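# Stack the matching socks neatly, keep other two apart

## Task

Identify which two of the four socks form a matching pair and lay them flat on the table stacked on each other, with toes, heels and cuffs lined up; the remaining two socks must stay on the table, kept away from the stacked pair and not paired with each other.

## Robot and tools

Robot: two arms, left_arm and right_arm, each with a parallel two-finger gripper, each base on a tilted plate, both plates held by one metal frame behind them. The controller treats each plate and its half of the frame as part of that arm for its clearance check. Calibrated bases in the scene frame: left_arm at (-0.044, +0.231, +0.091) m, right_arm at (-0.024, -0.245, +0.091) m.

Scene frame: origin at table-top height, midway between the nominal bases. +x points out over the table, +z up, +y toward left_arm. Arm names do not match image left/right. Gripper frame: fingers point along its +z, and open and close along its y. end_effector_position is the point between the finger pads, roughly 1 cm short of the fingertips. Printed hand positions can be a little wrong, more at long reach.

The row: every motion command uses rows of 16 numbers, always for both arms: left_arm x, y, z, qw, qx, qy, qz, opening, then the same eight for right_arm. x, y, z are an absolute gripper position in metres and the quaternion an absolute orientation (w first), both in the scene frame, so together they are a pose, not an offset. Opening runs from -1 (closed) to +1 (fully open, 0.094 m). To hold an arm still, resend its pose from the last result before it stopped, with the wanted opening, in every call. To keep orientation steady, repeat the same quaternion rather than copying the slightly drifted reported one. A 0 opening is a real command; resend the current command to leave a gripper alone.

execute_actions(actions, cameras): actions is a list of actions; each action is a list of up to 15 rows, one per 1/30 s step, the last row held for the remaining steps of its 15. An empty list just reports state and images. An action is rejected for both arms if any target lies over 0.6 m from that gripper's current position along any of the gripper's own axes; a malformed action, or a first action failing that check against the last reported state, rejects the whole call. Each step the controller clips the command to 100 mm and 20 degrees from the measured pose, so one action may fall short; the result's Hand target line shows where each arm is being driven, and the remainder must be commanded next.

move(target, speed, blend, opening_speed, blocking, cameras): drives each gripper in a straight line from its Hand target to the pose in target (one 16-number row, or up to 15 rows differing only in poses, sharing a 10 s cap). speed is the path top speed in m/s, 0.002 to 0.5, default 0.25 (turn rate up to twice that in rad/s); one value or one per target. blend, in m, rounds corners of a list. opening_speed (0.2 or more, per second on the -1..+1 scale) ramps the fingers; otherwise the opening is sent at once. blocking=false returns after about 0.5 s while the move continues; execute_actions is refused until the move ends (use wait or stop), and a new move replaces the running one. Paths do not avoid obstacles or the other arm; grippers lag and may overshoot, especially with a nearly straight arm. The move: line reports the ending (done, off_target, moving, held, fault) and limits; done means at rest within 10 mm and 2 degrees, not whether anything is touched. limits=paced means clipping; held means a check withheld steps or the clearance check halted the path.

wait(seconds 0 to 10): lets time pass with commands held; a running move goes on. stop(): brakes the running move, needing some braking room. zoom_image(camera, region): camera is cam_high, cam_left_wrist or cam_right_wrist; region is [x0, y0, x1, y1] pixels, at most 504 by 504, from that camera's latest image. Images are 672x504. finished_scene(scene): ends the scene for good and reports success; here scene is 1.

Result lines: end_effector_position and end_effector_quat_wxyz per arm; grip_measured (same scale as opening, up to about 1.6 mm wide when empty); grip_effort_nm (motor effort, negative closing, not a pad force, never fully zero); Joint positions (last value is finger opening in m); joint torques (include arm weight, offset and noisy; joints 1 to 3 wrap at ±28 N m). A pose unreachable line means the clearance check blocked that arm. Friction may leave a free arm about a centimetre off its target. Joint ranges (rad): waist -2.618 to 3.054, shoulder 0 to 3.142, elbow 0 to 3.142 (straight at 2.901), wrist pitch and yaw -1.571 to 1.571, wrist roll -2.094 to 2.094.

Gripping: commanding well below the first-touch reading presses at full force (about 50 to 62 N per pad); to release, command well above grip_measured. Socks are soft and thin, so pinch gently near the table.

Avoid: anything leaving the table, drops, letting go of a moving item, fast contact, pushing targets far past contact, and arm-to-arm collisions (the clearance check does not stop gripper-to-gripper contact). Long stretched holds or pushing at unreachable poses heat motors: MOTOR HOT appears at 75 °C, and at 90 °C that arm folds and idles permanently. Any arm stop wastes time. Check stacking alignment with cam_high and zooms before finishing.

Each tool is called by a JSON object that holds its "method" and its "body".

## Session

{"method": "execute_actions", "body": {"actions": []}}

Scene clock: 725.80 s.
left_arm: end_effector_position=(+0.1648, +0.2199, +0.2561) grip_measured=-0.002 grip_effort_nm=0.095 end_effector_quat_wxyz=(+0.041, -0.005, +0.998, -0.048) | right_arm: end_effector_position=(+0.2074, -0.4004, +0.2607) grip_measured=+0.198 grip_effort_nm=0.085 end_effector_quat_wxyz=(+0.073, +0.004, +0.997, +0.022)
Joint positions: left_arm=[-0.813 1.393 1.233 -1.555 -0.432 -0.863 0.047] | right_arm=[0.152 1.158 1.381 -1.56 0.475 0.067 0.056]
Joint velocities: left_arm=[-0.012 -0.007 -0.007 0.007 -0.022 -0.081 0] | right_arm=[-0.007 -0.007 -0.022 -0.081 -0.095 0.007 -0.001]
Joint torques (N m): left_arm=[-2.78 -1.31 5.96 0.33 0 -0.1] | right_arm=[2.15 -3.84 4 0.59 0.06 0.07]
Heat: left arm: 39 °C; right arm: 35 °C.
Hand target: left_arm +0.1626, +0.2196, +0.2596; +0.042, +0.001, +0.998, -0.048 | right_arm +0.2022, -0.3994, +0.2592; +0.071, +0.002, +0.997, +0.020
Tool commands: left_gripper/opening=+0.0 right_gripper/opening=+0.2
Off the commanded pose: left_arm 0.006 m, 7 deg | right_arm 0.007 m, 9 deg.
camera_calibration:
cam_left_wrist: T_world_to_cam=[[0.123867, -0.986509, 0.107041, 0.170607], [-0.977614, -0.102832, 0.183568, 0.180069], [-0.170084, -0.127383, -0.977162, 0.392905], [0, 0, 0, 1]] pos_world=[0.221733, 0.236871, 0.332615]
cam_right_wrist: T_world_to_cam=[[0.1226, -0.991332, -0.0472201, -0.40587], [-0.982644, -0.127924, 0.134338, 0.154536], [-0.139214, 0.0299307, -0.98981, 0.388643], [0, 0, 0, 1]] pos_world=[0.255718, -0.394215, 0.344757]

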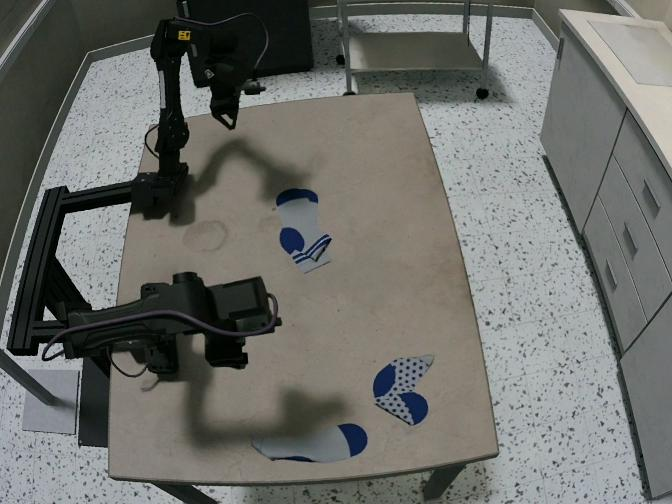

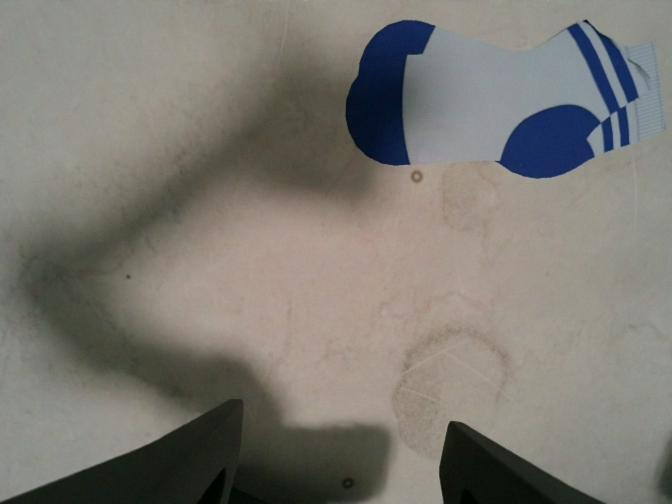

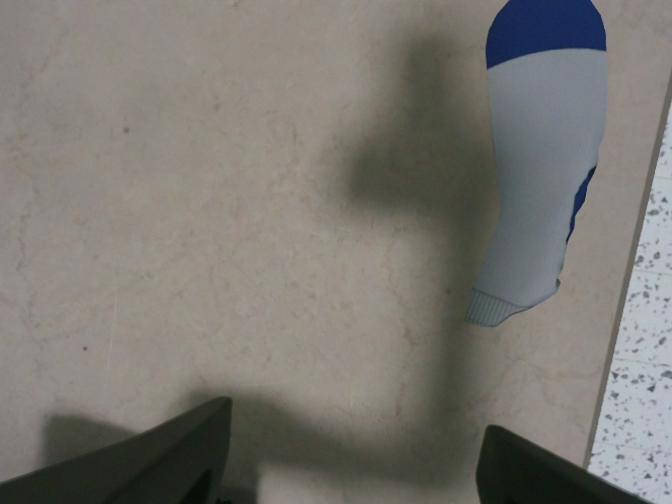

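{"method": "zoom_image", "body": {"camera": "cam_high", "region": [240, 170, 360, 290]}}

{"method": "zoom_image", "body": {"camera": "cam_high", "region": [230, 340, 450, 480]}}

{"method": "zoom_image", "body": {"camera": "cam_left_wrist", "region": [320, 0, 672, 220]}}

{"method": "zoom_image", "body": {"camera": "cam_right_wrist", "region": [420, 0, 672, 350]}}

Scaled by 4.200.

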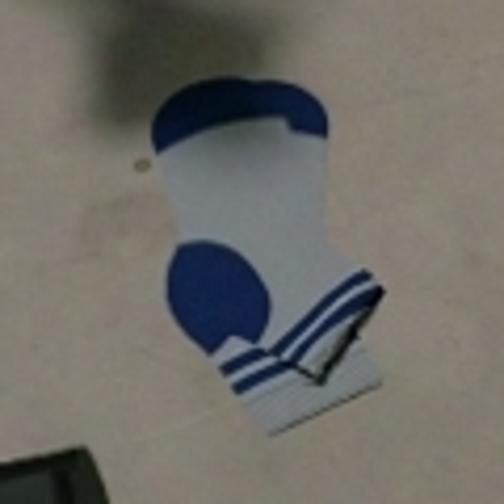

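Scaled by 2.291.

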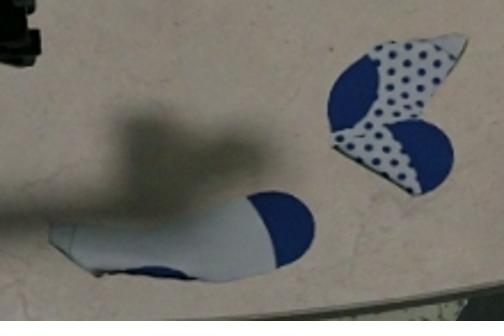

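Scaled by 1.432.

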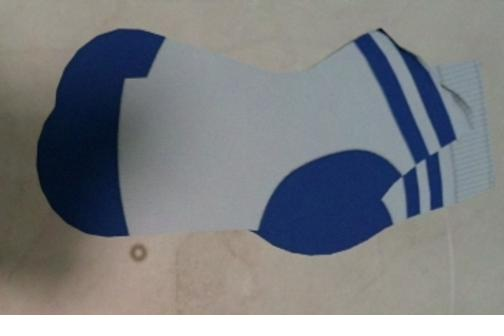

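Scaled by 1.440.

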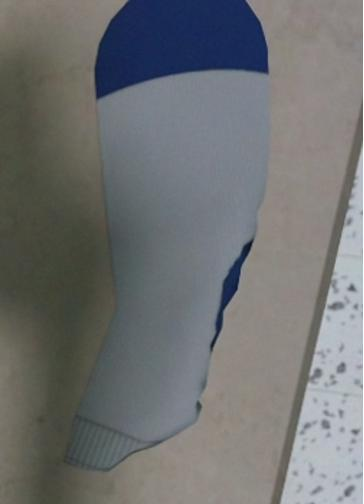

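{"method": "move", "body": {"target": [0.28, 0.09, 0.24, 0.042, 0.001, 0.998, -0.048, 0.0, 0.2022, -0.3994, 0.2592, 0.071, 0.002, 0.997, 0.02, 0.2]}}

Scene clock: 733.27 s.
left_arm: end_effector_position=(+0.2717, +0.0903, +0.2332) grip_measured=-0.002 grip_effort_nm=0.095 end_effector_quat_wxyz=(+0.033, +0.004, +0.999, -0.043) | right_arm: end_effector_position=(+0.2074, -0.4005, +0.2607) grip_measured=+0.198 grip_effort_nm=0.085 end_effector_quat_wxyz=(+0.073, +0.005, +0.997, +0.022)
Joint positions: left_arm=[-0.772 2.014 1.682 -1.383 -0.431 -0.81 0.047] | right_arm=[0.152 1.158 1.381 -1.56 0.476 0.068 0.056]
Joint velocities: left_arm=[0.002 -0.007 0.002 0.081 -0.007 -0.037 0.001] | right_arm=[-0.012 -0.002 0.007 -0.037 -0.095 0.037 0]
Joint torques (N m): left_arm=[-3.26 -5.74 7.99 0.48 -0.08 0.02] | right_arm=[2.07 -3.88 3.93 0.61 0.04 0.09]
Heat: left arm: 38 °C; right arm: 35 °C.
Hand target: left_arm +0.2782, +0.0893, +0.2383; +0.042, +0.001, +0.998, -0.049 | right_arm +0.2024, -0.3994, +0.2591; +0.071, +0.002, +0.997, +0.020
Off the commanded pose: left_arm 0.011 m, 1 deg | right_arm 0.006 m, 0 deg.
move: off_target (left_arm)
camera_calibration:
cam_left_wrist: T_world_to_cam=[[0.108191, -0.989527, 0.0955529, 0.0392175], [-0.976387, -0.0876888, 0.197434, 0.270475], [-0.186987, -0.114657, -0.975648, 0.375308], [0, 0, 0, 1]] pos_world=[0.330023, 0.105556, 0.309021]
cam_right_wrist: T_world_to_cam=[[0.121796, -0.991444, -0.0469587, -0.405884], [-0.982745, -0.127092, 0.134384, 0.154874], [-0.139202, 0.0297811, -0.989816, 0.388582], [0, 0, 0, 1]] pos_world=[0.255728, -0.3943, 0.344752]

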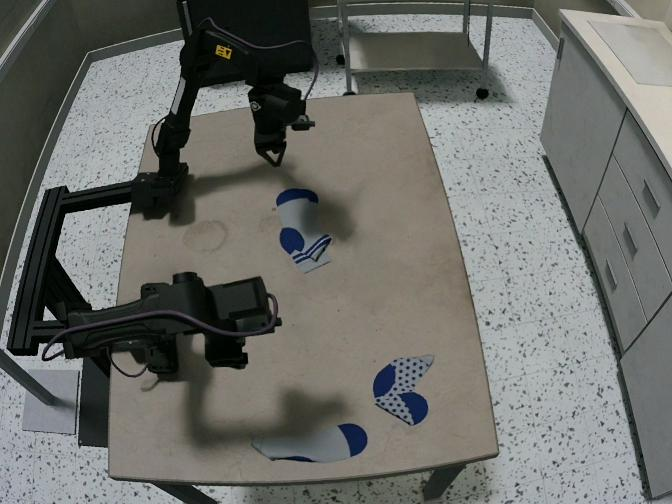

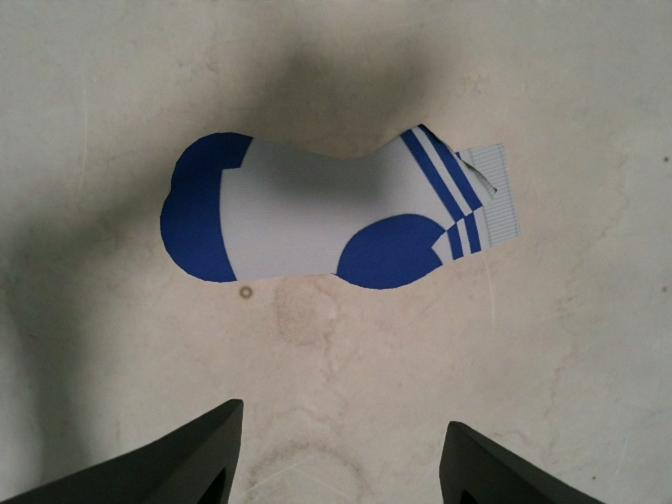

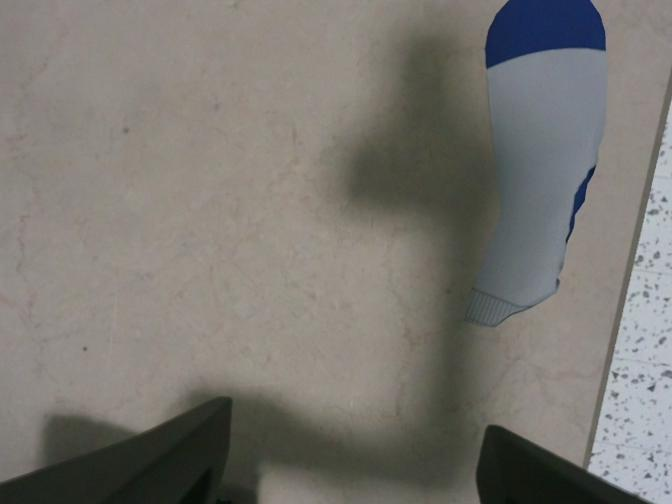

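{"method": "zoom_image", "body": {"camera": "cam_left_wrist", "region": [370, 110, 530, 300]}}

{"method": "zoom_image", "body": {"camera": "cam_left_wrist", "region": [140, 110, 340, 300]}}

Scaled by 2.653.

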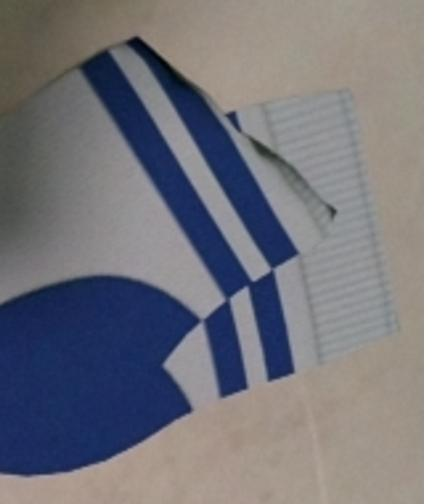

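Scaled by 2.520.

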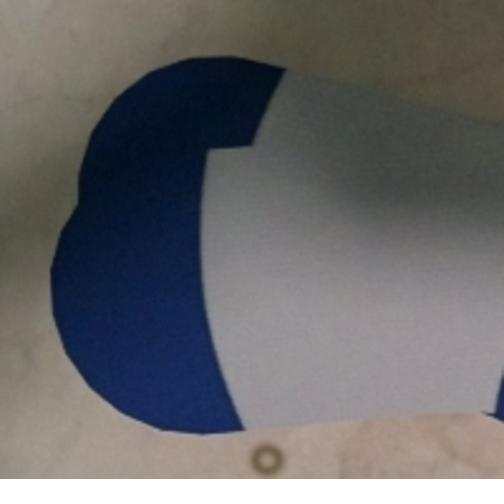

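{"method": "move", "body": {"target": [[0.254, 0.171, 0.16, 0.0, 0.0, 1.0, 0.0, -0.3, 0.2022, -0.3994, 0.2592, 0.071, 0.002, 0.997, 0.02, 0.2],[0.254, 0.171, 0.06, 0.0, 0.0, 1.0, 0.0, -0.3, 0.2022, -0.3994, 0.2592, 0.071, 0.002, 0.997, 0.02, 0.2]]}}

Scene clock: 770.13 s.
left_arm: end_effector_position=(+0.2506, +0.1718, +0.0640) grip_measured=-0.298 grip_effort_nm=-0.120 end_effector_quat_wxyz=(-0.005, -0.001, +1.000, -0.007) | right_arm: end_effector_position=(+0.2074, -0.4005, +0.2607) grip_measured=+0.198 grip_effort_nm=0.090 end_effector_quat_wxyz=(+0.073, +0.005, +0.997, +0.022)
Joint positions: left_arm=[-0.413 1.903 1.027 -0.778 -0.485 -0.474 0.033] | right_arm=[0.152 1.158 1.381 -1.56 0.476 0.068 0.056]
Joint velocities: left_arm=[0.007 -0.007 0.002 -0.007 -0.022 -0.007 0] | right_arm=[-0.012 -0.022 0.002 0.007 0.007 0.007 0]
Joint torques (N m): left_arm=[-3.03 -5.11 4.05 0.45 -0.06 0.09] | right_arm=[2.09 -3.88 3.95 0.61 0.05 0.08]
Heat: left arm: 40 °C; right arm: 33 °C.
Hand target: left_arm +0.2518, +0.1716, +0.0613; -0.001, +0.000, +1.000, -0.005 | right_arm +0.2024, -0.3994, +0.2591; +0.071, +0.002, +0.997, +0.020
Off the commanded pose: left_arm 0.005 m, 1 deg | right_arm 0.006 m, 0 deg.
move: done
camera_calibration:
cam_left_wrist: T_world_to_cam=[[0.121731, -0.992443, 0.0154337, 0.140462], [-0.958139, -0.113436, 0.262874, 0.28614], [-0.259137, -0.0467876, -0.964707, 0.221345], [0, 0, 0, 1]] pos_world=[0.314422, 0.182215, 0.136146]
cam_right_wrist: T_world_to_cam=[[0.121796, -0.991444, -0.0469587, -0.405884], [-0.982745, -0.127092, 0.134384, 0.154874], [-0.139202, 0.0297811, -0.989816, 0.388582], [0, 0, 0, 1]] pos_world=[0.255728, -0.3943, 0.344752]

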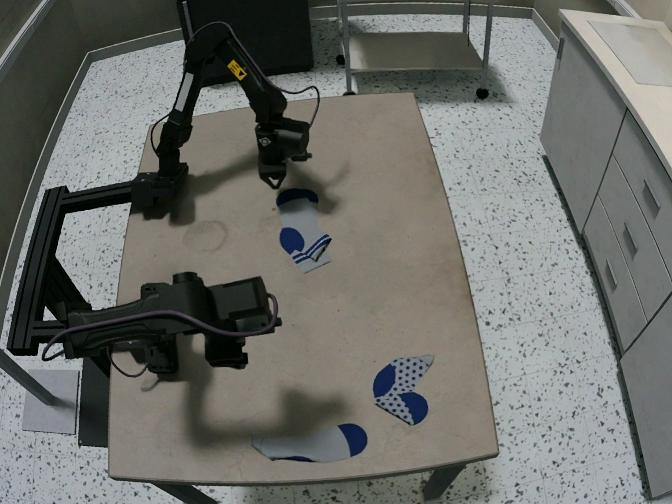

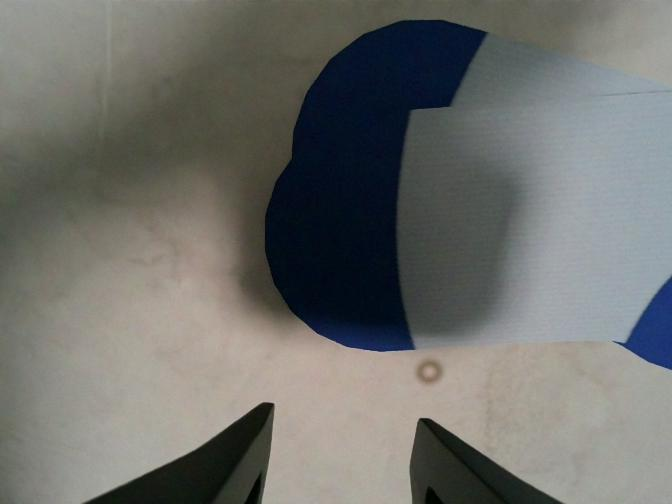

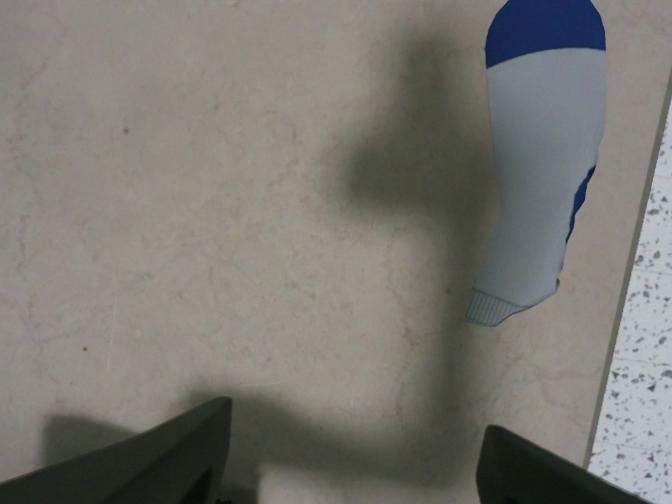

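{"method": "move", "body": {"target": [0.255, 0.166, 0.016, 0.0, 0.0, 1.0, 0.0, -0.3, 0.2022, -0.3994, 0.2592, 0.071, 0.002, 0.997, 0.02, 0.2], "speed": 0.1, "cameras": ["cam_left_wrist"]}}

Scene clock: 776.30 s.
left_arm: end_effector_position=(+0.2535, +0.1658, +0.0196) grip_measured=-0.298 grip_effort_nm=-0.120 end_effector_quat_wxyz=(-0.003, -0.002, +1.000, -0.005) | right_arm: end_effector_position=(+0.2074, -0.4005, +0.2607) grip_measured=+0.198 grip_effort_nm=0.090 end_effector_quat_wxyz=(+0.073, +0.005, +0.997, +0.022)
Joint positions: left_arm=[-0.357 2.012 0.975 -0.587 -0.495 -0.411 0.033] | right_arm=[0.152 1.158 1.381 -1.56 0.476 0.068 0.056]
Joint velocities: left_arm=[-0.017 -0.007 0.002 -0.022 0.007 -0.007 0] | right_arm=[0.027 -0.007 0.007 -0.11 -0.051 0.066 0]
Joint torques (N m): left_arm=[-3.21 -5.45 3.58 0.44 -0.1 0.06] | right_arm=[2.09 -3.88 3.93 0.61 0.04 0.08]
Heat: left arm: 39 °C; right arm: 33 °C.
Hand target: left_arm +0.2542, +0.1661, +0.0164; +0.000, +0.000, +1.000, -0.001 | right_arm +0.2024, -0.3994, +0.2591; +0.071, +0.002, +0.997, +0.020
Off the commanded pose: left_arm 0.004 m, 1 deg | right_arm 0.006 m, 0 deg.
move: done
camera_calibration:
cam_left_wrist: T_world_to_cam=[[0.122314, -0.992425, 0.0114799, 0.134794], [-0.958921, -0.115187, 0.259233, 0.30044], [-0.255947, -0.0427162, -0.965747, 0.177572], [0, 0, 0, 1]] pos_world=[0.31706, 0.175965, 0.0920586]
Images, in order (width x height): cam_left_wrist 672x504.

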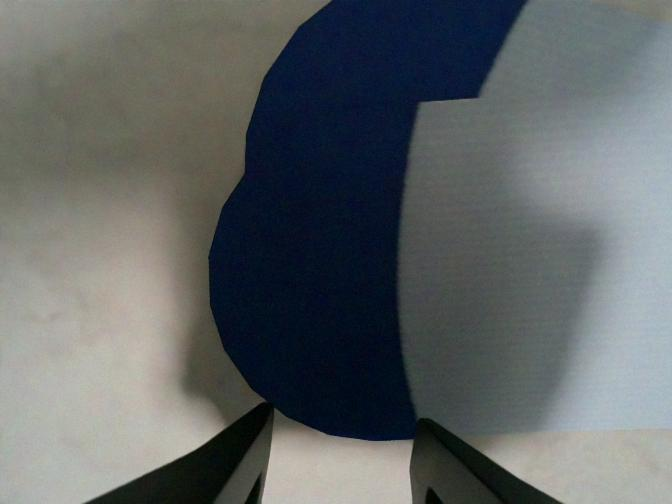

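{"method": "move", "body": {"target": [0.259, 0.165, 0.006, 0.0, 0.0, 1.0, 0.0, -0.3, 0.2022, -0.3994, 0.2592, 0.071, 0.002, 0.997, 0.02, 0.2], "speed": 0.04, "cameras": ["cam_left_wrist"]}}

{"method": "move", "body": {"target": [0.259, 0.165, 0.006, 0.0, 0.0, 1.0, 0.0, -1, 0.2022, -0.3994, 0.2592, 0.071, 0.002, 0.997, 0.02, 0.2], "opening_speed": 0.6, "cameras": ["cam_left_wrist"]}}

Scene clock: 780.03 s.
left_arm: end_effector_position=(+0.2536, +0.1658, +0.0091) grip_measured=-0.298 grip_effort_nm=-0.125 end_effector_quat_wxyz=(-0.008, +0.002, +1.000, -0.003) | right_arm: end_effector_position=(+0.2074, -0.4005, +0.2607) grip_measured=+0.198 grip_effort_nm=0.085 end_effector_quat_wxyz=(+0.073, +0.005, +0.997, +0.022)
Joint positions: left_arm=[-0.341 2.044 0.975 -0.557 -0.496 -0.391 0.033] | right_arm=[0.152 1.158 1.381 -1.56 0.476 0.068 0.056]
Joint velocities: left_arm=[-0.002 -0.012 0.007 0.037 0.081 -0.022 0] | right_arm=[-0.007 -0.002 0.012 -0.022 -0.081 0.022 0.001]
Joint torques (N m): left_arm=[-3.26 -5.27 4.26 0.51 -0.11 -0.04] | right_arm=[2.09 -3.89 3.93 0.61 0.04 0.09]
Heat: left arm: 39 °C; right arm: 33 °C.
Hand target: left_arm +0.2587, +0.1651, +0.0061; +0.000, +0.000, +1.000, +0.000 | right_arm +0.2024, -0.3994, +0.2591; +0.071, +0.002, +0.997, +0.020
Off the commanded pose: left_arm 0.006 m, 1 deg | right_arm 0.006 m, 0 deg.
move: done
camera_calibration:
cam_left_wrist: T_world_to_cam=[[0.115441, -0.993299, 0.00546469, 0.136871], [-0.957289, -0.109785, 0.267479, 0.301887], [-0.265087, -0.0361095, -0.963548, 0.168598], [0, 0, 0, 1]] pos_world=[0.317886, 0.175185, 0.0809557]
Images, in order (width x height): cam_left_wrist 672x504.

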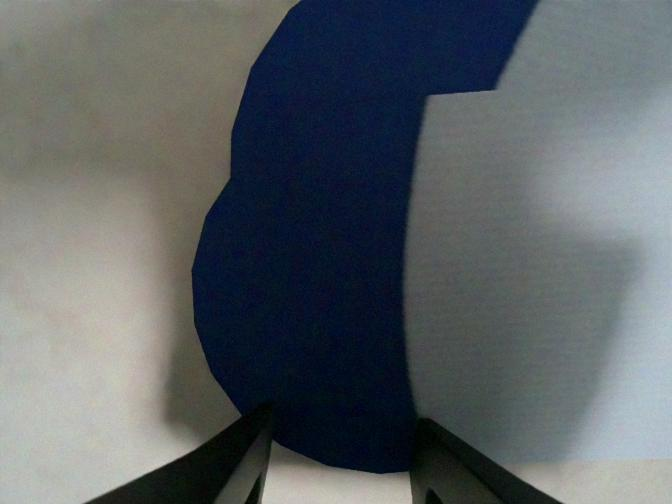

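Scene clock: 781.40 s.
left_arm: end_effector_position=(+0.2552, +0.1651, +0.0091) grip_measured=-0.993 grip_effort_nm=-0.398 end_effector_quat_wxyz=(-0.005, +0.001, +1.000, -0.004) | right_arm: end_effector_position=(+0.2074, -0.4005, +0.2607) grip_measured=+0.198 grip_effort_nm=0.090 end_effector_quat_wxyz=(+0.073, +0.005, +0.997, +0.022)
Joint positions: left_arm=[-0.341 2.044 0.975 -0.55 -0.496 -0.39 0] | right_arm=[0.152 1.158 1.381 -1.56 0.476 0.068 0.056]
Joint velocities: left_arm=[-0.007 0.002 0.002 -0.066 0.007 -0.037 0.001] | right_arm=[0.002 -0.012 0.007 0.037 0.007 0.037 -0.001]
Joint torques (N m): left_arm=[-3.32 -5.27 4.36 0.43 -0.09 0.07] | right_arm=[2.07 -3.88 3.95 0.61 0.04 0.08]
Heat: left arm: 39 °C; right arm: 33 °C.
Hand target: left_arm +0.2589, +0.1650, +0.0060; +0.000, +0.000, +1.000, +0.000 | right_arm +0.2024, -0.3994, +0.2591; +0.071, +0.002, +0.997, +0.020
Off the commanded pose: left_arm 0.005 m, 1 deg | right_arm 0.006 m, 0 deg.
move: done
camera_calibration:
cam_left_wrist: T_world_to_cam=[[0.118319, -0.992938, 0.00870482, 0.135203], [-0.958598, -0.111931, 0.261842, 0.30409], [-0.259019, -0.0393252, -0.965071, 0.167978], [0, 0, 0, 1]] pos_world=[0.319012, 0.174891, 0.0813108]
Images, in order (width x height): cam_left_wrist 672x504.

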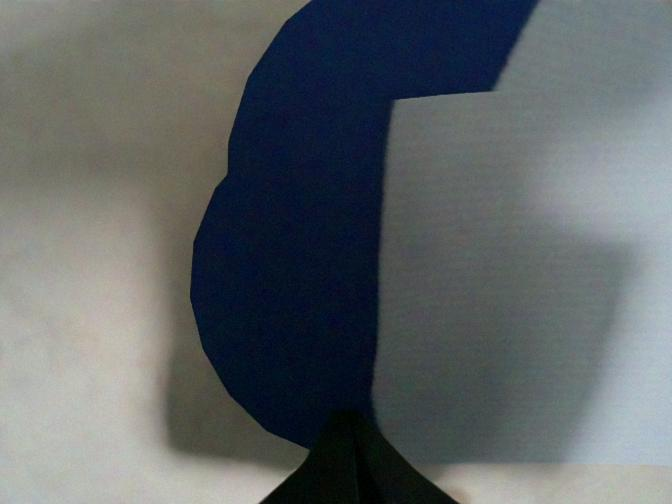

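{"method": "move", "body": {"target": [0.262, 0.15, 0.13, 0.0, 0.0, 1.0, 0.0, -1, 0.2022, -0.3994, 0.2592, 0.071, 0.002, 0.997, 0.02, 0.2], "speed": 0.15}}

Scene clock: 785.63 s.
left_arm: end_effector_position=(+0.2591, +0.1534, +0.1145) grip_measured=-0.993 grip_effort_nm=-0.403 end_effector_quat_wxyz=(-0.015, +0.001, +1.000, +0.013) | right_arm: end_effector_position=(+0.2074, -0.4005, +0.2607) grip_measured=+0.198 grip_effort_nm=0.090 end_effector_quat_wxyz=(+0.073, +0.005, +0.997, +0.022)
Joint positions: left_arm=[-0.533 1.952 1.25 -1.06 -0.493 -0.625 0] | right_arm=[0.152 1.158 1.381 -1.56 0.476 0.068 0.056]
Joint velocities: left_arm=[0.012 -0.007 0.012 -0.007 -0.022 -0.022 0] | right_arm=[-0.017 -0.012 0.027 -0.022 -0.007 -0.007 0]
Joint torques (N m): left_arm=[-4.83 -7.9 7.27 0.05 0.04 -0.11] | right_arm=[2.07 -3.88 3.95 0.61 0.04 0.08]
Heat: left arm: 39 °C; right arm: 33 °C.
Hand target: left_arm +0.2637, +0.1501, +0.1287; +0.000, +0.000, +1.000, +0.003 | right_arm +0.2024, -0.3994, +0.2591; +0.071, +0.002, +0.997, +0.020
Off the commanded pose: left_arm 0.016 m, 2 deg | right_arm 0.006 m, 0 deg.
move: off_target (left_arm)
camera_calibration:
cam_left_wrist: T_world_to_cam=[[0.116154, -0.992845, -0.0277078, 0.126859], [-0.953081, -0.119267, 0.27823, 0.276698], [-0.279544, -0.0059098, -0.960115, 0.269922], [0, 0, 0, 1]] pos_world=[0.324436, 0.160548, 0.185685]
cam_right_wrist: T_world_to_cam=[[0.121796, -0.991444, -0.0469587, -0.405884], [-0.982745, -0.127092, 0.134384, 0.154874], [-0.139202, 0.0297811, -0.989816, 0.388582], [0, 0, 0, 1]] pos_world=[0.255728, -0.3943, 0.344752]

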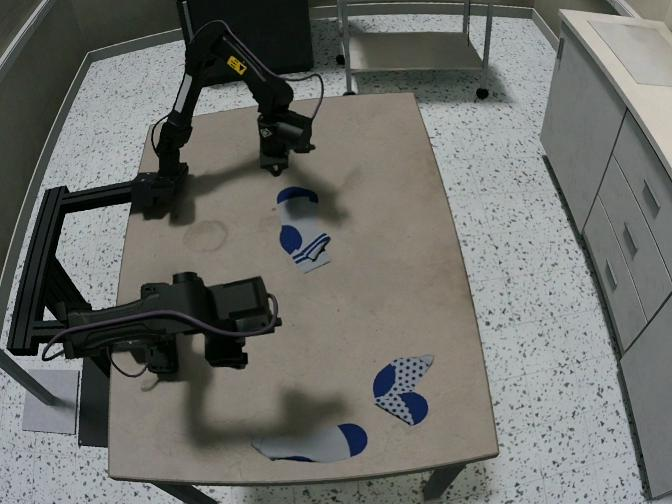

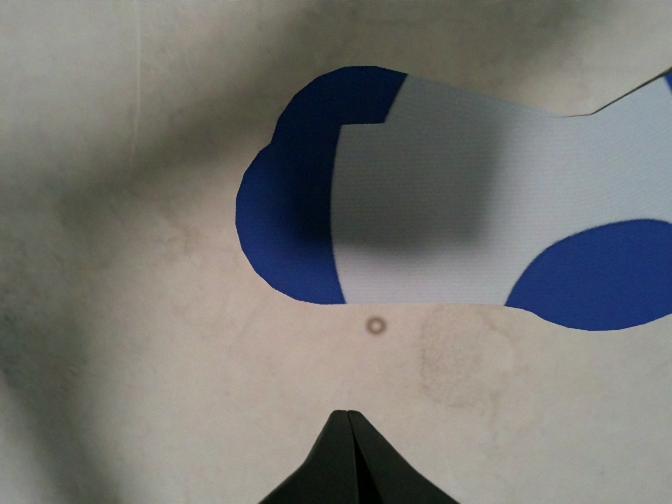

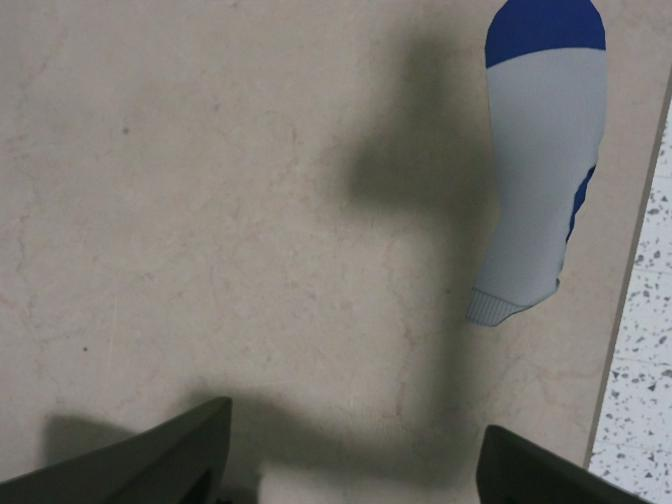

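{"method": "move", "body": {"target": [[0.262, 0.165, 0.03, 0.0, 0.0, 1.0, 0.0, -0.2, 0.2022, -0.3994, 0.2592, 0.071, 0.002, 0.997, 0.02, 0.2],[0.263, 0.165, -0.006, 0.0, 0.0, 1.0, 0.0, -0.2, 0.2022, -0.3994, 0.2592, 0.071, 0.002, 0.997, 0.02, 0.2]], "speed": [0.2, 0.04], "cameras": ["cam_left_wrist"]}}

{"method": "move", "body": {"target": [0.263, 0.165, -0.006, 0.0, 0.0, 1.0, 0.0, -1, 0.2022, -0.3994, 0.2592, 0.071, 0.002, 0.997, 0.02, 0.2], "opening_speed": 0.6, "cameras": ["cam_left_wrist"]}}

Scene clock: 792.53 s.
left_arm: end_effector_position=(+0.2596, +0.1657, +0.0083) grip_measured=-0.202 grip_effort_nm=0.090 end_effector_quat_wxyz=(-0.004, +0.007, +1.000, -0.005) | right_arm: end_effector_position=(+0.2074, -0.4005, +0.2607) grip_measured=+0.198 grip_effort_nm=0.090 end_effector_quat_wxyz=(+0.073, +0.005, +0.997, +0.022)
Joint positions: left_arm=[-0.333 2.052 0.991 -0.551 -0.495 -0.366 0.037] | right_arm=[0.152 1.158 1.381 -1.56 0.476 0.068 0.056]
Joint velocities: left_arm=[-0.002 -0.017 0.002 -0.051 0.007 -0.037 0.001] | right_arm=[0.012 0.017 -0.002 -0.007 -0.066 -0.051 0]
Joint torques (N m): left_arm=[-2.47 -4.05 2.62 0.95 -0.06 0.03] | right_arm=[2.07 -3.88 3.95 0.61 0.04 0.08]
Heat: left arm: 40 °C; right arm: 33 °C.
Hand target: left_arm +0.2607, +0.1649, -0.0044; +0.000, +0.000, +1.000, -0.003 | right_arm +0.2024, -0.3994, +0.2591; +0.071, +0.002, +0.997, +0.020
Off the commanded pose: left_arm 0.015 m, 1 deg | right_arm 0.006 m, 0 deg.
move: off_target (left_arm)
camera_calibration:
cam_left_wrist: T_world_to_cam=[[0.104669, -0.994444, 0.0111691, 0.139028], [-0.960219, -0.0981304, 0.26144, 0.306765], [-0.258891, -0.0380895, -0.965155, 0.168188], [0, 0, 0, 1]] pos_world=[0.323552, 0.174765, 0.0805736]
Images, in order (width x height): cam_left_wrist 672x504.

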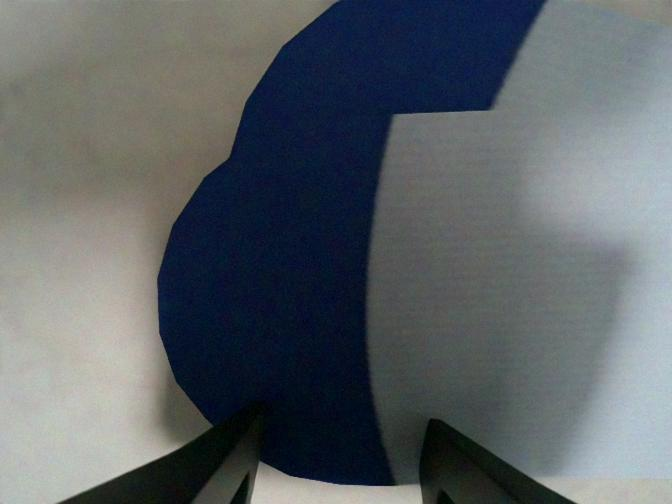

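Scene clock: 794.07 s.
left_arm: end_effector_position=(+0.2660, +0.1623, +0.0082) grip_measured=-0.986 grip_effort_nm=-0.769 end_effector_quat_wxyz=(+0.008, +0.001, +1.000, -0.012) | right_arm: end_effector_position=(+0.2074, -0.4005, +0.2607) grip_measured=+0.198 grip_effort_nm=0.090 end_effector_quat_wxyz=(+0.073, +0.005, +0.997, +0.022)
Joint positions: left_arm=[-0.333 2.053 0.991 -0.519 -0.491 -0.364 0.001] | right_arm=[0.152 1.158 1.381 -1.56 0.476 0.068 0.056]
Joint velocities: left_arm=[-0.002 -0.002 0.002 0.022 0.051 -0.007 0] | right_arm=[-0.002 0.007 0.007 0.022 0.051 -0.066 0]
Joint torques (N m): left_arm=[-2.39 -3.58 3.43 0.63 -0.15 0.03] | right_arm=[2.09 -3.88 3.95 0.61 0.05 0.08]
Heat: left arm: 40 °C; right arm: 33 °C.
Hand target: left_arm +0.2622, +0.1652, -0.0052; +0.000, +0.000, +1.000, +0.000 | right_arm +0.2024, -0.3994, +0.2591; +0.071, +0.002, +0.997, +0.020
Off the commanded pose: left_arm 0.015 m, 2 deg | right_arm 0.006 m, 0 deg.
move: off_target (left_arm)
camera_calibration:
cam_left_wrist: T_world_to_cam=[[0.117369, -0.992701, 0.0277466, 0.131175], [-0.964849, -0.107371, 0.23987, 0.315469], [-0.235139, -0.0549244, -0.970409, 0.166042], [0, 0, 0, 1]] pos_world=[0.328027, 0.173209, 0.0818174]
Images, in order (width x height): cam_left_wrist 672x504.

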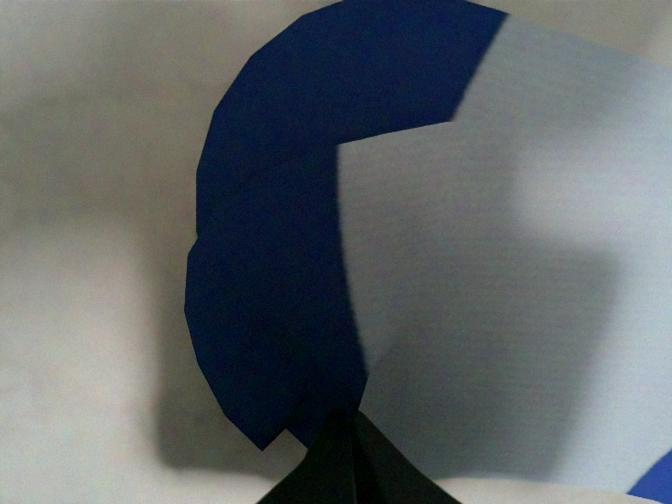

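Gripped this time. Lifting.

{"method": "move", "body": {"target": [0.275, 0.13, 0.11, 0.0, 0.0, 1.0, 0.0, -1, 0.2022, -0.3994, 0.2592, 0.071, 0.002, 0.997, 0.02, 0.2], "speed": 0.12}}

Scene clock: 799.20 s.
left_arm: end_effector_position=(+0.2711, +0.1346, +0.0943) grip_measured=-0.987 grip_effort_nm=-0.730 end_effector_quat_wxyz=(-0.015, +0.001, +1.000, +0.013) | right_arm: end_effector_position=(+0.2074, -0.4005, +0.2607) grip_measured=+0.198 grip_effort_nm=0.090 end_effector_quat_wxyz=(+0.073, +0.005, +0.997, +0.022)
Joint positions: left_arm=[-0.527 2.053 1.29 -0.995 -0.493 -0.619 0.001] | right_arm=[0.152 1.158 1.381 -1.56 0.476 0.068 0.056]
Joint velocities: left_arm=[0.012 -0.007 -0.022 0.022 0.037 -0.007 0] | right_arm=[-0.012 -0.007 -0.007 -0.051 0.007 -0.081 0.001]
Joint torques (N m): left_arm=[-5.19 -8.38 7.12 0.03 -0.01 -0.09] | right_arm=[2.09 -3.89 3.95 0.61 0.04 0.08]
Heat: left arm: 40 °C; right arm: 33 °C.
Hand target: left_arm +0.2762, +0.1304, +0.1088; +0.000, +0.000, +1.000, +0.003 | right_arm +0.2024, -0.3994, +0.2591; +0.071, +0.002, +0.997, +0.020
Off the commanded pose: left_arm 0.017 m, 2 deg | right_arm 0.006 m, 0 deg.
move: off_target (left_arm)
camera_calibration:
cam_left_wrist: T_world_to_cam=[[0.117588, -0.992702, -0.0267604, 0.105716], [-0.952963, -0.120379, 0.278154, 0.291649], [-0.279345, -0.00720594, -0.960164, 0.253855], [0, 0, 0, 1]] pos_world=[0.336413, 0.141882, 0.165449]
cam_right_wrist: T_world_to_cam=[[0.121796, -0.991444, -0.0469587, -0.405884], [-0.982745, -0.127092, 0.134384, 0.154874], [-0.139202, 0.0297811, -0.989816, 0.388582], [0, 0, 0, 1]] pos_world=[0.255728, -0.3943, 0.344752]

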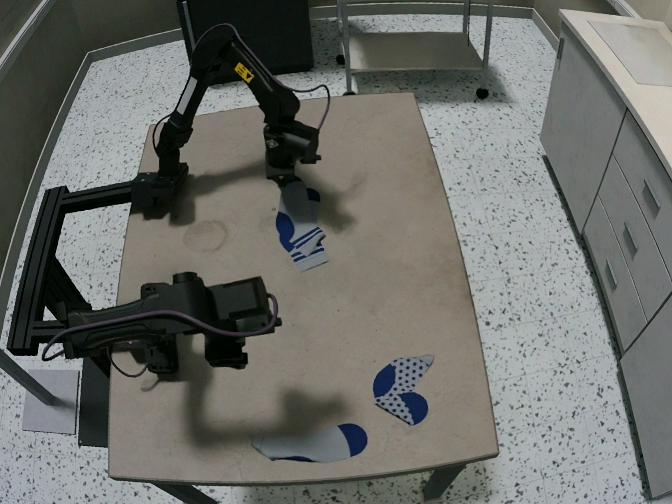

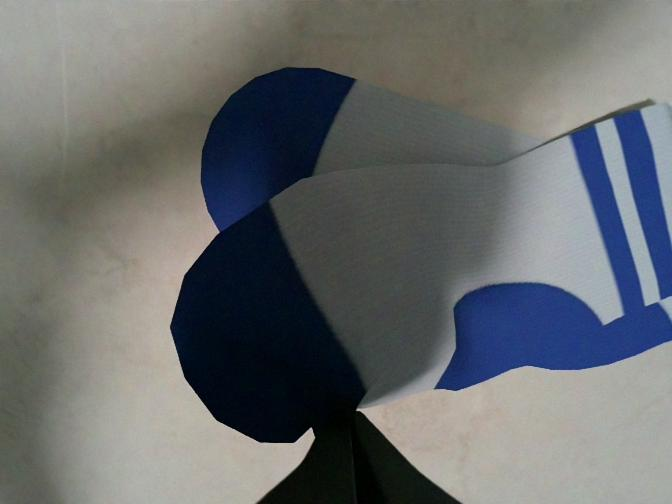

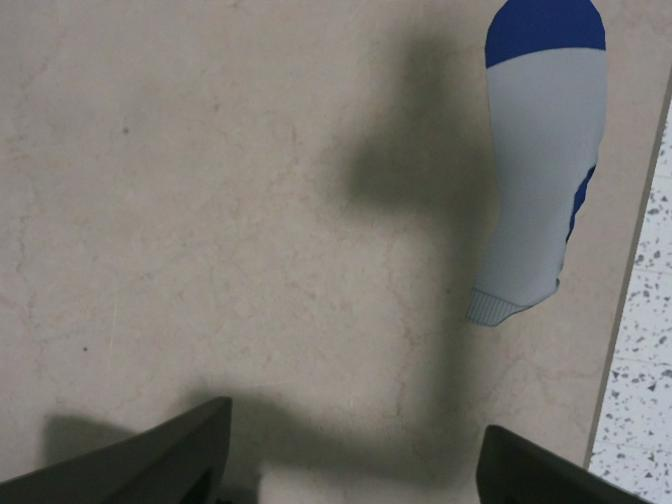

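{"method": "move", "body": {"target": [[0.285, 0.06, 0.24, 0.0, 0.0, 1.0, 0.0, -1, 0.2022, -0.3994, 0.2592, 0.071, 0.002, 0.997, 0.02, 0.2],[0.3, 0.0, 0.34, 0.0, 0.0, 1.0, 0.0, -1, 0.2022, -0.3994, 0.2592, 0.071, 0.002, 0.997, 0.02, 0.2]], "speed": 0.15, "blend": 0.03}}

Scene clock: 808.33 s.
left_arm: end_effector_position=(+0.3060, +0.0024, +0.3329) grip_measured=-0.987 grip_effort_nm=-0.730 end_effector_quat_wxyz=(+0.121, -0.006, +0.984, -0.130) | right_arm: end_effector_position=(+0.2074, -0.4005, +0.2607) grip_measured=+0.198 grip_effort_nm=0.090 end_effector_quat_wxyz=(+0.073, +0.005, +0.997, +0.022)
Joint positions: left_arm=[-0.931 2.298 2.342 -1.559 -0.444 -0.888 0.001] | right_arm=[0.152 1.158 1.381 -1.56 0.476 0.068 0.056]
Joint velocities: left_arm=[-0.002 0.027 -0.002 -0.095 -0.095 0.051 0] | right_arm=[-0.012 0.017 0.002 0.007 0.007 -0.037 -0.001]
Joint torques (N m): left_arm=[-5.05 -6.15 7.2 0.77 -0.08 -0.02] | right_arm=[2.09 -3.86 3.93 0.61 0.04 0.08]
Heat: left arm: 40 °C; right arm: 33 °C.
Hand target: left_arm +0.3022, -0.0024, +0.3377; +0.128, +0.001, +0.983, -0.129 | right_arm +0.2024, -0.3994, +0.2591; +0.071, +0.002, +0.997, +0.020
Off the commanded pose: left_arm 0.010 m, 20 deg; orientation clipped | right_arm 0.006 m, 0 deg.
joint sent to its limit (left arm) — joint 4 (wrist pitch), lower limit. The joint targets are off in position and orientation.
move: off_target (left_arm); limits=paced
camera_calibration:
cam_left_wrist: T_world_to_cam=[[0.09647, -0.95349, 0.285569, -0.120839], [-0.99527, -0.0891121, 0.0386816, 0.335196], [-0.0114348, -0.28795, -0.957577, 0.409627], [0, 0, 0, 1]] pos_world=[0.349952, 0.0326039, 0.413792]
cam_right_wrist: T_world_to_cam=[[0.121796, -0.991444, -0.0469587, -0.405884], [-0.982745, -0.127092, 0.134384, 0.154874], [-0.139202, 0.0297811, -0.989816, 0.388582], [0, 0, 0, 1]] pos_world=[0.255728, -0.3943, 0.344752]

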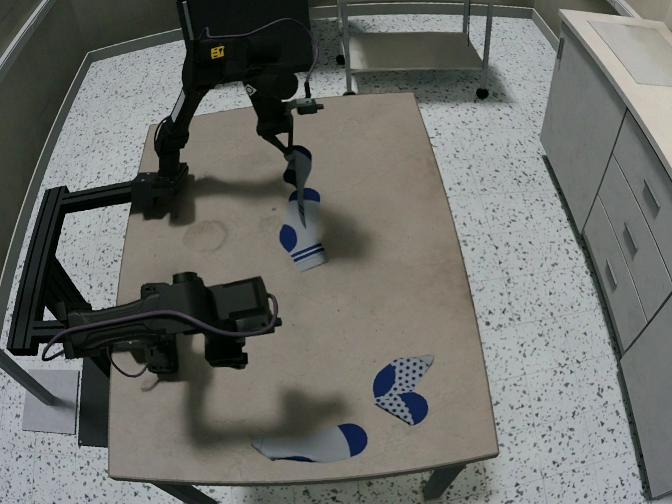

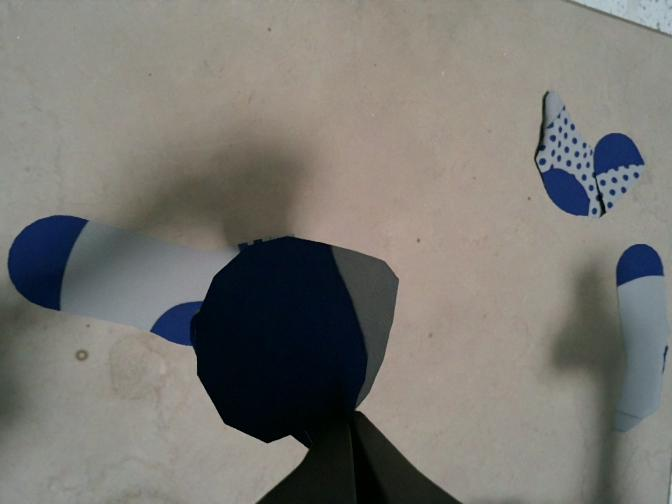

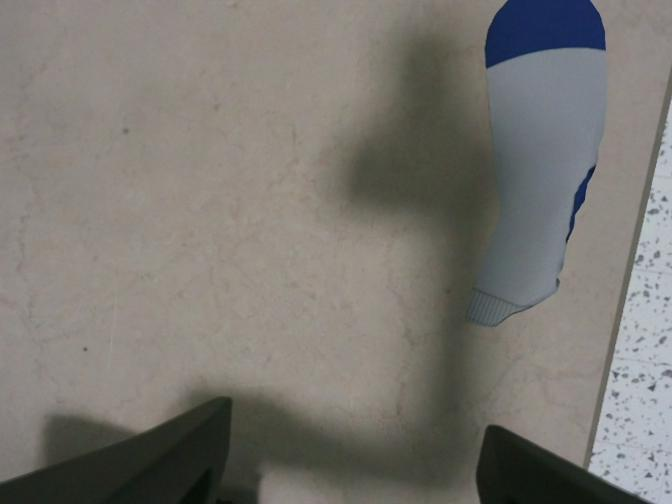

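{"method": "zoom_image", "body": {"camera": "cam_high", "region": [230, 120, 370, 280]}}

Scaled by 3.150.

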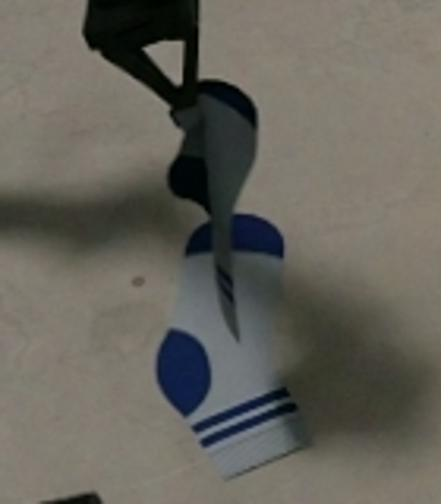

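{"method": "move", "body": {"target": [0.45, 0.0, 0.33, 0.0, 0.0, 1.0, 0.0, -1, 0.2022, -0.3994, 0.2592, 0.071, 0.002, 0.997, 0.02, 0.2], "speed": 0.2}}

Scene clock: 824.83 s.
left_arm: end_effector_position=(+0.4481, +0.0060, +0.3233) grip_measured=-0.987 grip_effort_nm=-0.735 end_effector_quat_wxyz=(+0.242, -0.006, +0.958, -0.155) | right_arm: end_effector_position=(+0.2074, -0.4005, +0.2607) grip_measured=+0.198 grip_effort_nm=0.095 end_effector_quat_wxyz=(+0.073, +0.005, +0.997, +0.022)
Joint positions: left_arm=[-0.735 2.584 2.829 -1.406 -0.516 -0.527 0.001] | right_arm=[0.152 1.158 1.381 -1.56 0.476 0.068 0.056]
Joint velocities: left_arm=[-0.002 -0.002 -0.007 0.007 0.037 -0.051 0] | right_arm=[-0.012 -0.002 -0.017 -0.081 0.022 0.022 -0.001]
Joint torques (N m): left_arm=[-5.78 -7.8 7.13 1.44 -0.07 0.06] | right_arm=[2.09 -3.88 3.93 0.61 0.05 0.08]
Heat: left arm: 40 °C; right arm: 33 °C.
Hand target: left_arm +0.4502, -0.0023, +0.3284; +0.256, -0.004, +0.953, -0.159 | right_arm +0.2024, -0.3994, +0.2591; +0.071, +0.002, +0.997, +0.020
Off the commanded pose: left_arm 0.009 m, 33 deg; orientation clipped | right_arm 0.006 m, 0 deg.
elbow stopped short (left arm): the move would have taken joint 3 (elbow) straighter than the controller allows.
move: off_target (left_arm); limits=paced
camera_calibration:
cam_left_wrist: T_world_to_cam=[[0.0411249, -0.93436, 0.353949, -0.125724], [-0.97279, -0.118284, -0.199221, 0.544408], [0.228011, -0.336125, -0.9138, 0.281887], [0, 0, 0, 1]] pos_world=[0.470492, 0.0416725, 0.410546]
cam_right_wrist: T_world_to_cam=[[0.121796, -0.991444, -0.0469587, -0.405884], [-0.982745, -0.127092, 0.134384, 0.154874], [-0.139202, 0.0297811, -0.989816, 0.388582], [0, 0, 0, 1]] pos_world=[0.255728, -0.3943, 0.344752]

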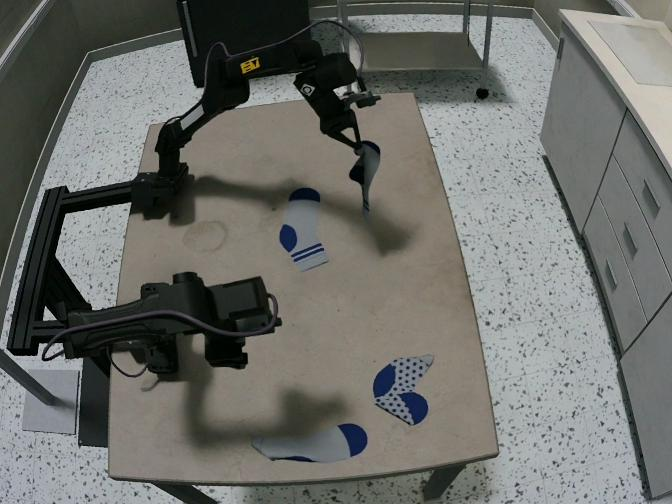

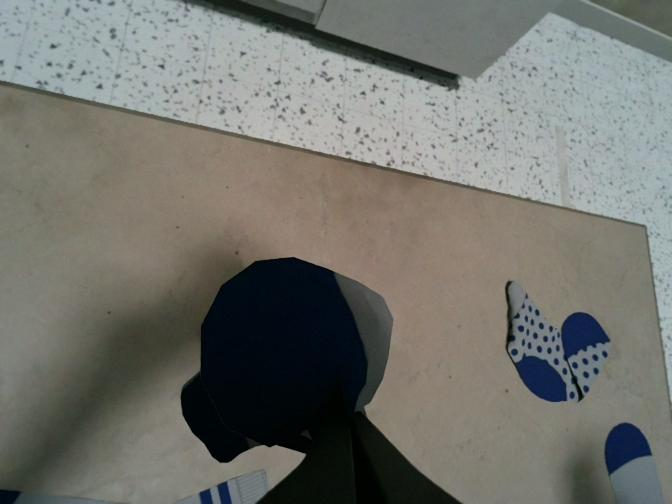

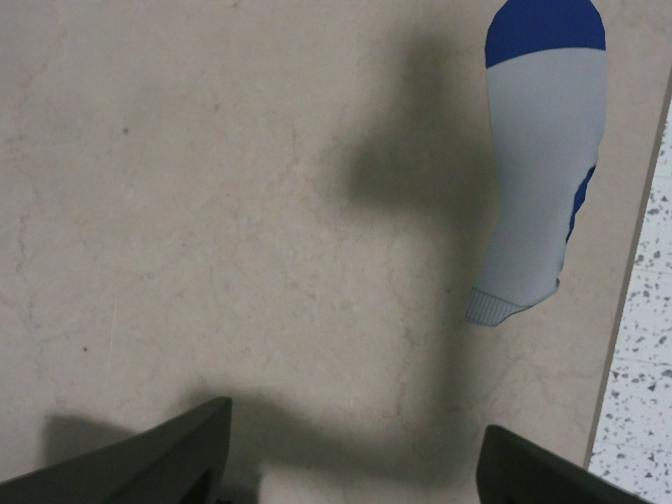

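{"method": "move", "body": {"target": [[0.44, 0.0, 0.22, 0.0, 0.0, 1.0, 0.0, -1, 0.2022, -0.3994, 0.2592, 0.071, 0.002, 0.997, 0.02, 0.2],[0.44, 0.05, 0.16, 0.0, 0.0, 1.0, 0.0, -1, 0.2022, -0.3994, 0.2592, 0.071, 0.002, 0.997, 0.02, 0.2],[0.43, 0.12, 0.07, 0.0, 0.0, 1.0, 0.0, -1, 0.2022, -0.3994, 0.2592, 0.071, 0.002, 0.997, 0.02, 0.2],[0.43, 0.18, 0.016, 0.0, 0.0, 1.0, 0.0, -1, 0.2022, -0.3994, 0.2592, 0.071, 0.002, 0.997, 0.02, 0.2]], "speed": 0.15, "blend": 0.02}}

Scene clock: 833.30 s.
left_arm: end_effector_position=(+0.4168, +0.1774, +0.0111) grip_measured=-0.987 grip_effort_nm=-0.720 end_effector_quat_wxyz=(-0.025, +0.008, +1.000, -0.004) | right_arm: end_effector_position=(+0.2074, -0.4005, +0.2607) grip_measured=+0.198 grip_effort_nm=0.081 end_effector_quat_wxyz=(+0.073, +0.005, +0.997, +0.022)
Joint positions: left_arm=[-0.201 2.477 1.905 -1.015 -0.488 -0.237 0.001] | right_arm=[0.152 1.158 1.381 -1.56 0.476 0.068 0.056]
Joint velocities: left_arm=[-0.002 0.002 -0.007 -0.037 0.066 0.022 -0.001] | right_arm=[0.002 -0.022 0.012 0.007 -0.007 -0.051 0.001]
Joint torques (N m): left_arm=[-4.89 -11.82 3.7 0.57 -0.06 0.01] | right_arm=[2.09 -3.88 3.93 0.61 0.05 0.08]
Heat: left arm: 42 °C; right arm: 33 °C.
Hand target: left_arm +0.4267, +0.1817, +0.0178; -0.002, -0.003, +1.000, -0.006 | right_arm +0.2024, -0.3994, +0.2591; +0.071, +0.002, +0.997, +0.020
Off the commanded pose: left_arm 0.014 m, 3 deg | right_arm 0.006 m, 0 deg.
elbow stopped short (left arm): the move would have taken joint 3 (elbow) straighter than the controller allows.
move: off_target (left_arm)
camera_calibration:
cam_left_wrist: T_world_to_cam=[[0.10422, -0.994541, 0.0051553, 0.134474], [-0.948818, -0.0978724, 0.300275, 0.45289], [-0.298131, -0.0361862, -0.953839, 0.227904], [0, 0, 0, 1]] pos_world=[0.483641, 0.186312, 0.0806988]
cam_right_wrist: T_world_to_cam=[[0.121796, -0.991444, -0.0469587, -0.405884], [-0.982745, -0.127092, 0.134384, 0.154874], [-0.139202, 0.0297811, -0.989816, 0.388582], [0, 0, 0, 1]] pos_world=[0.255728, -0.3943, 0.344752]

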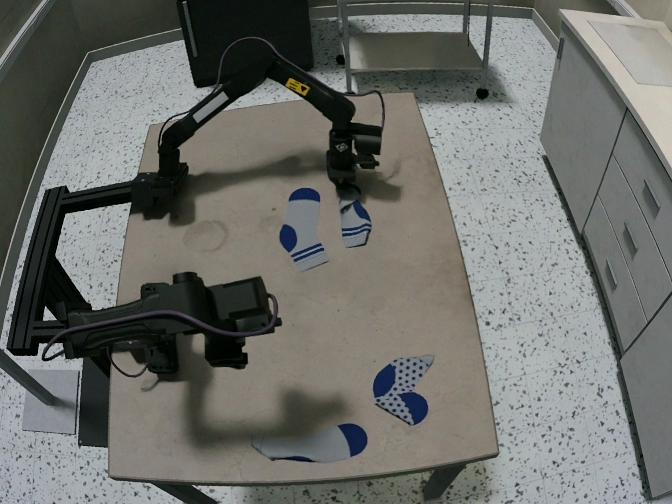

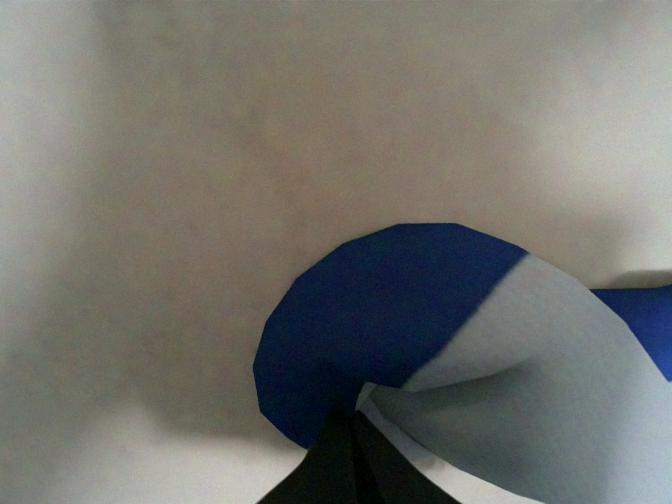

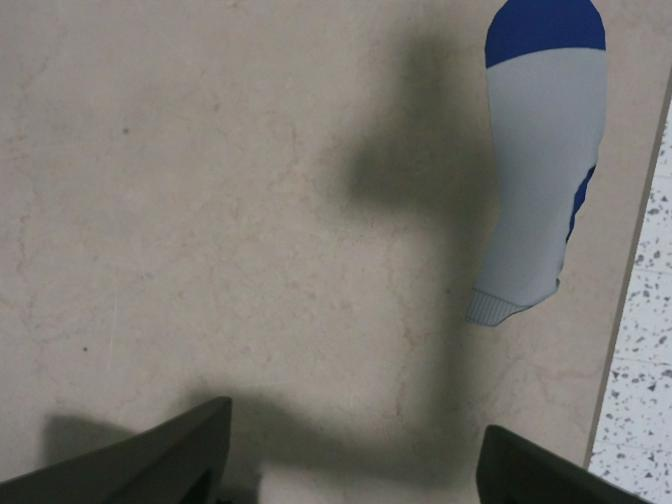

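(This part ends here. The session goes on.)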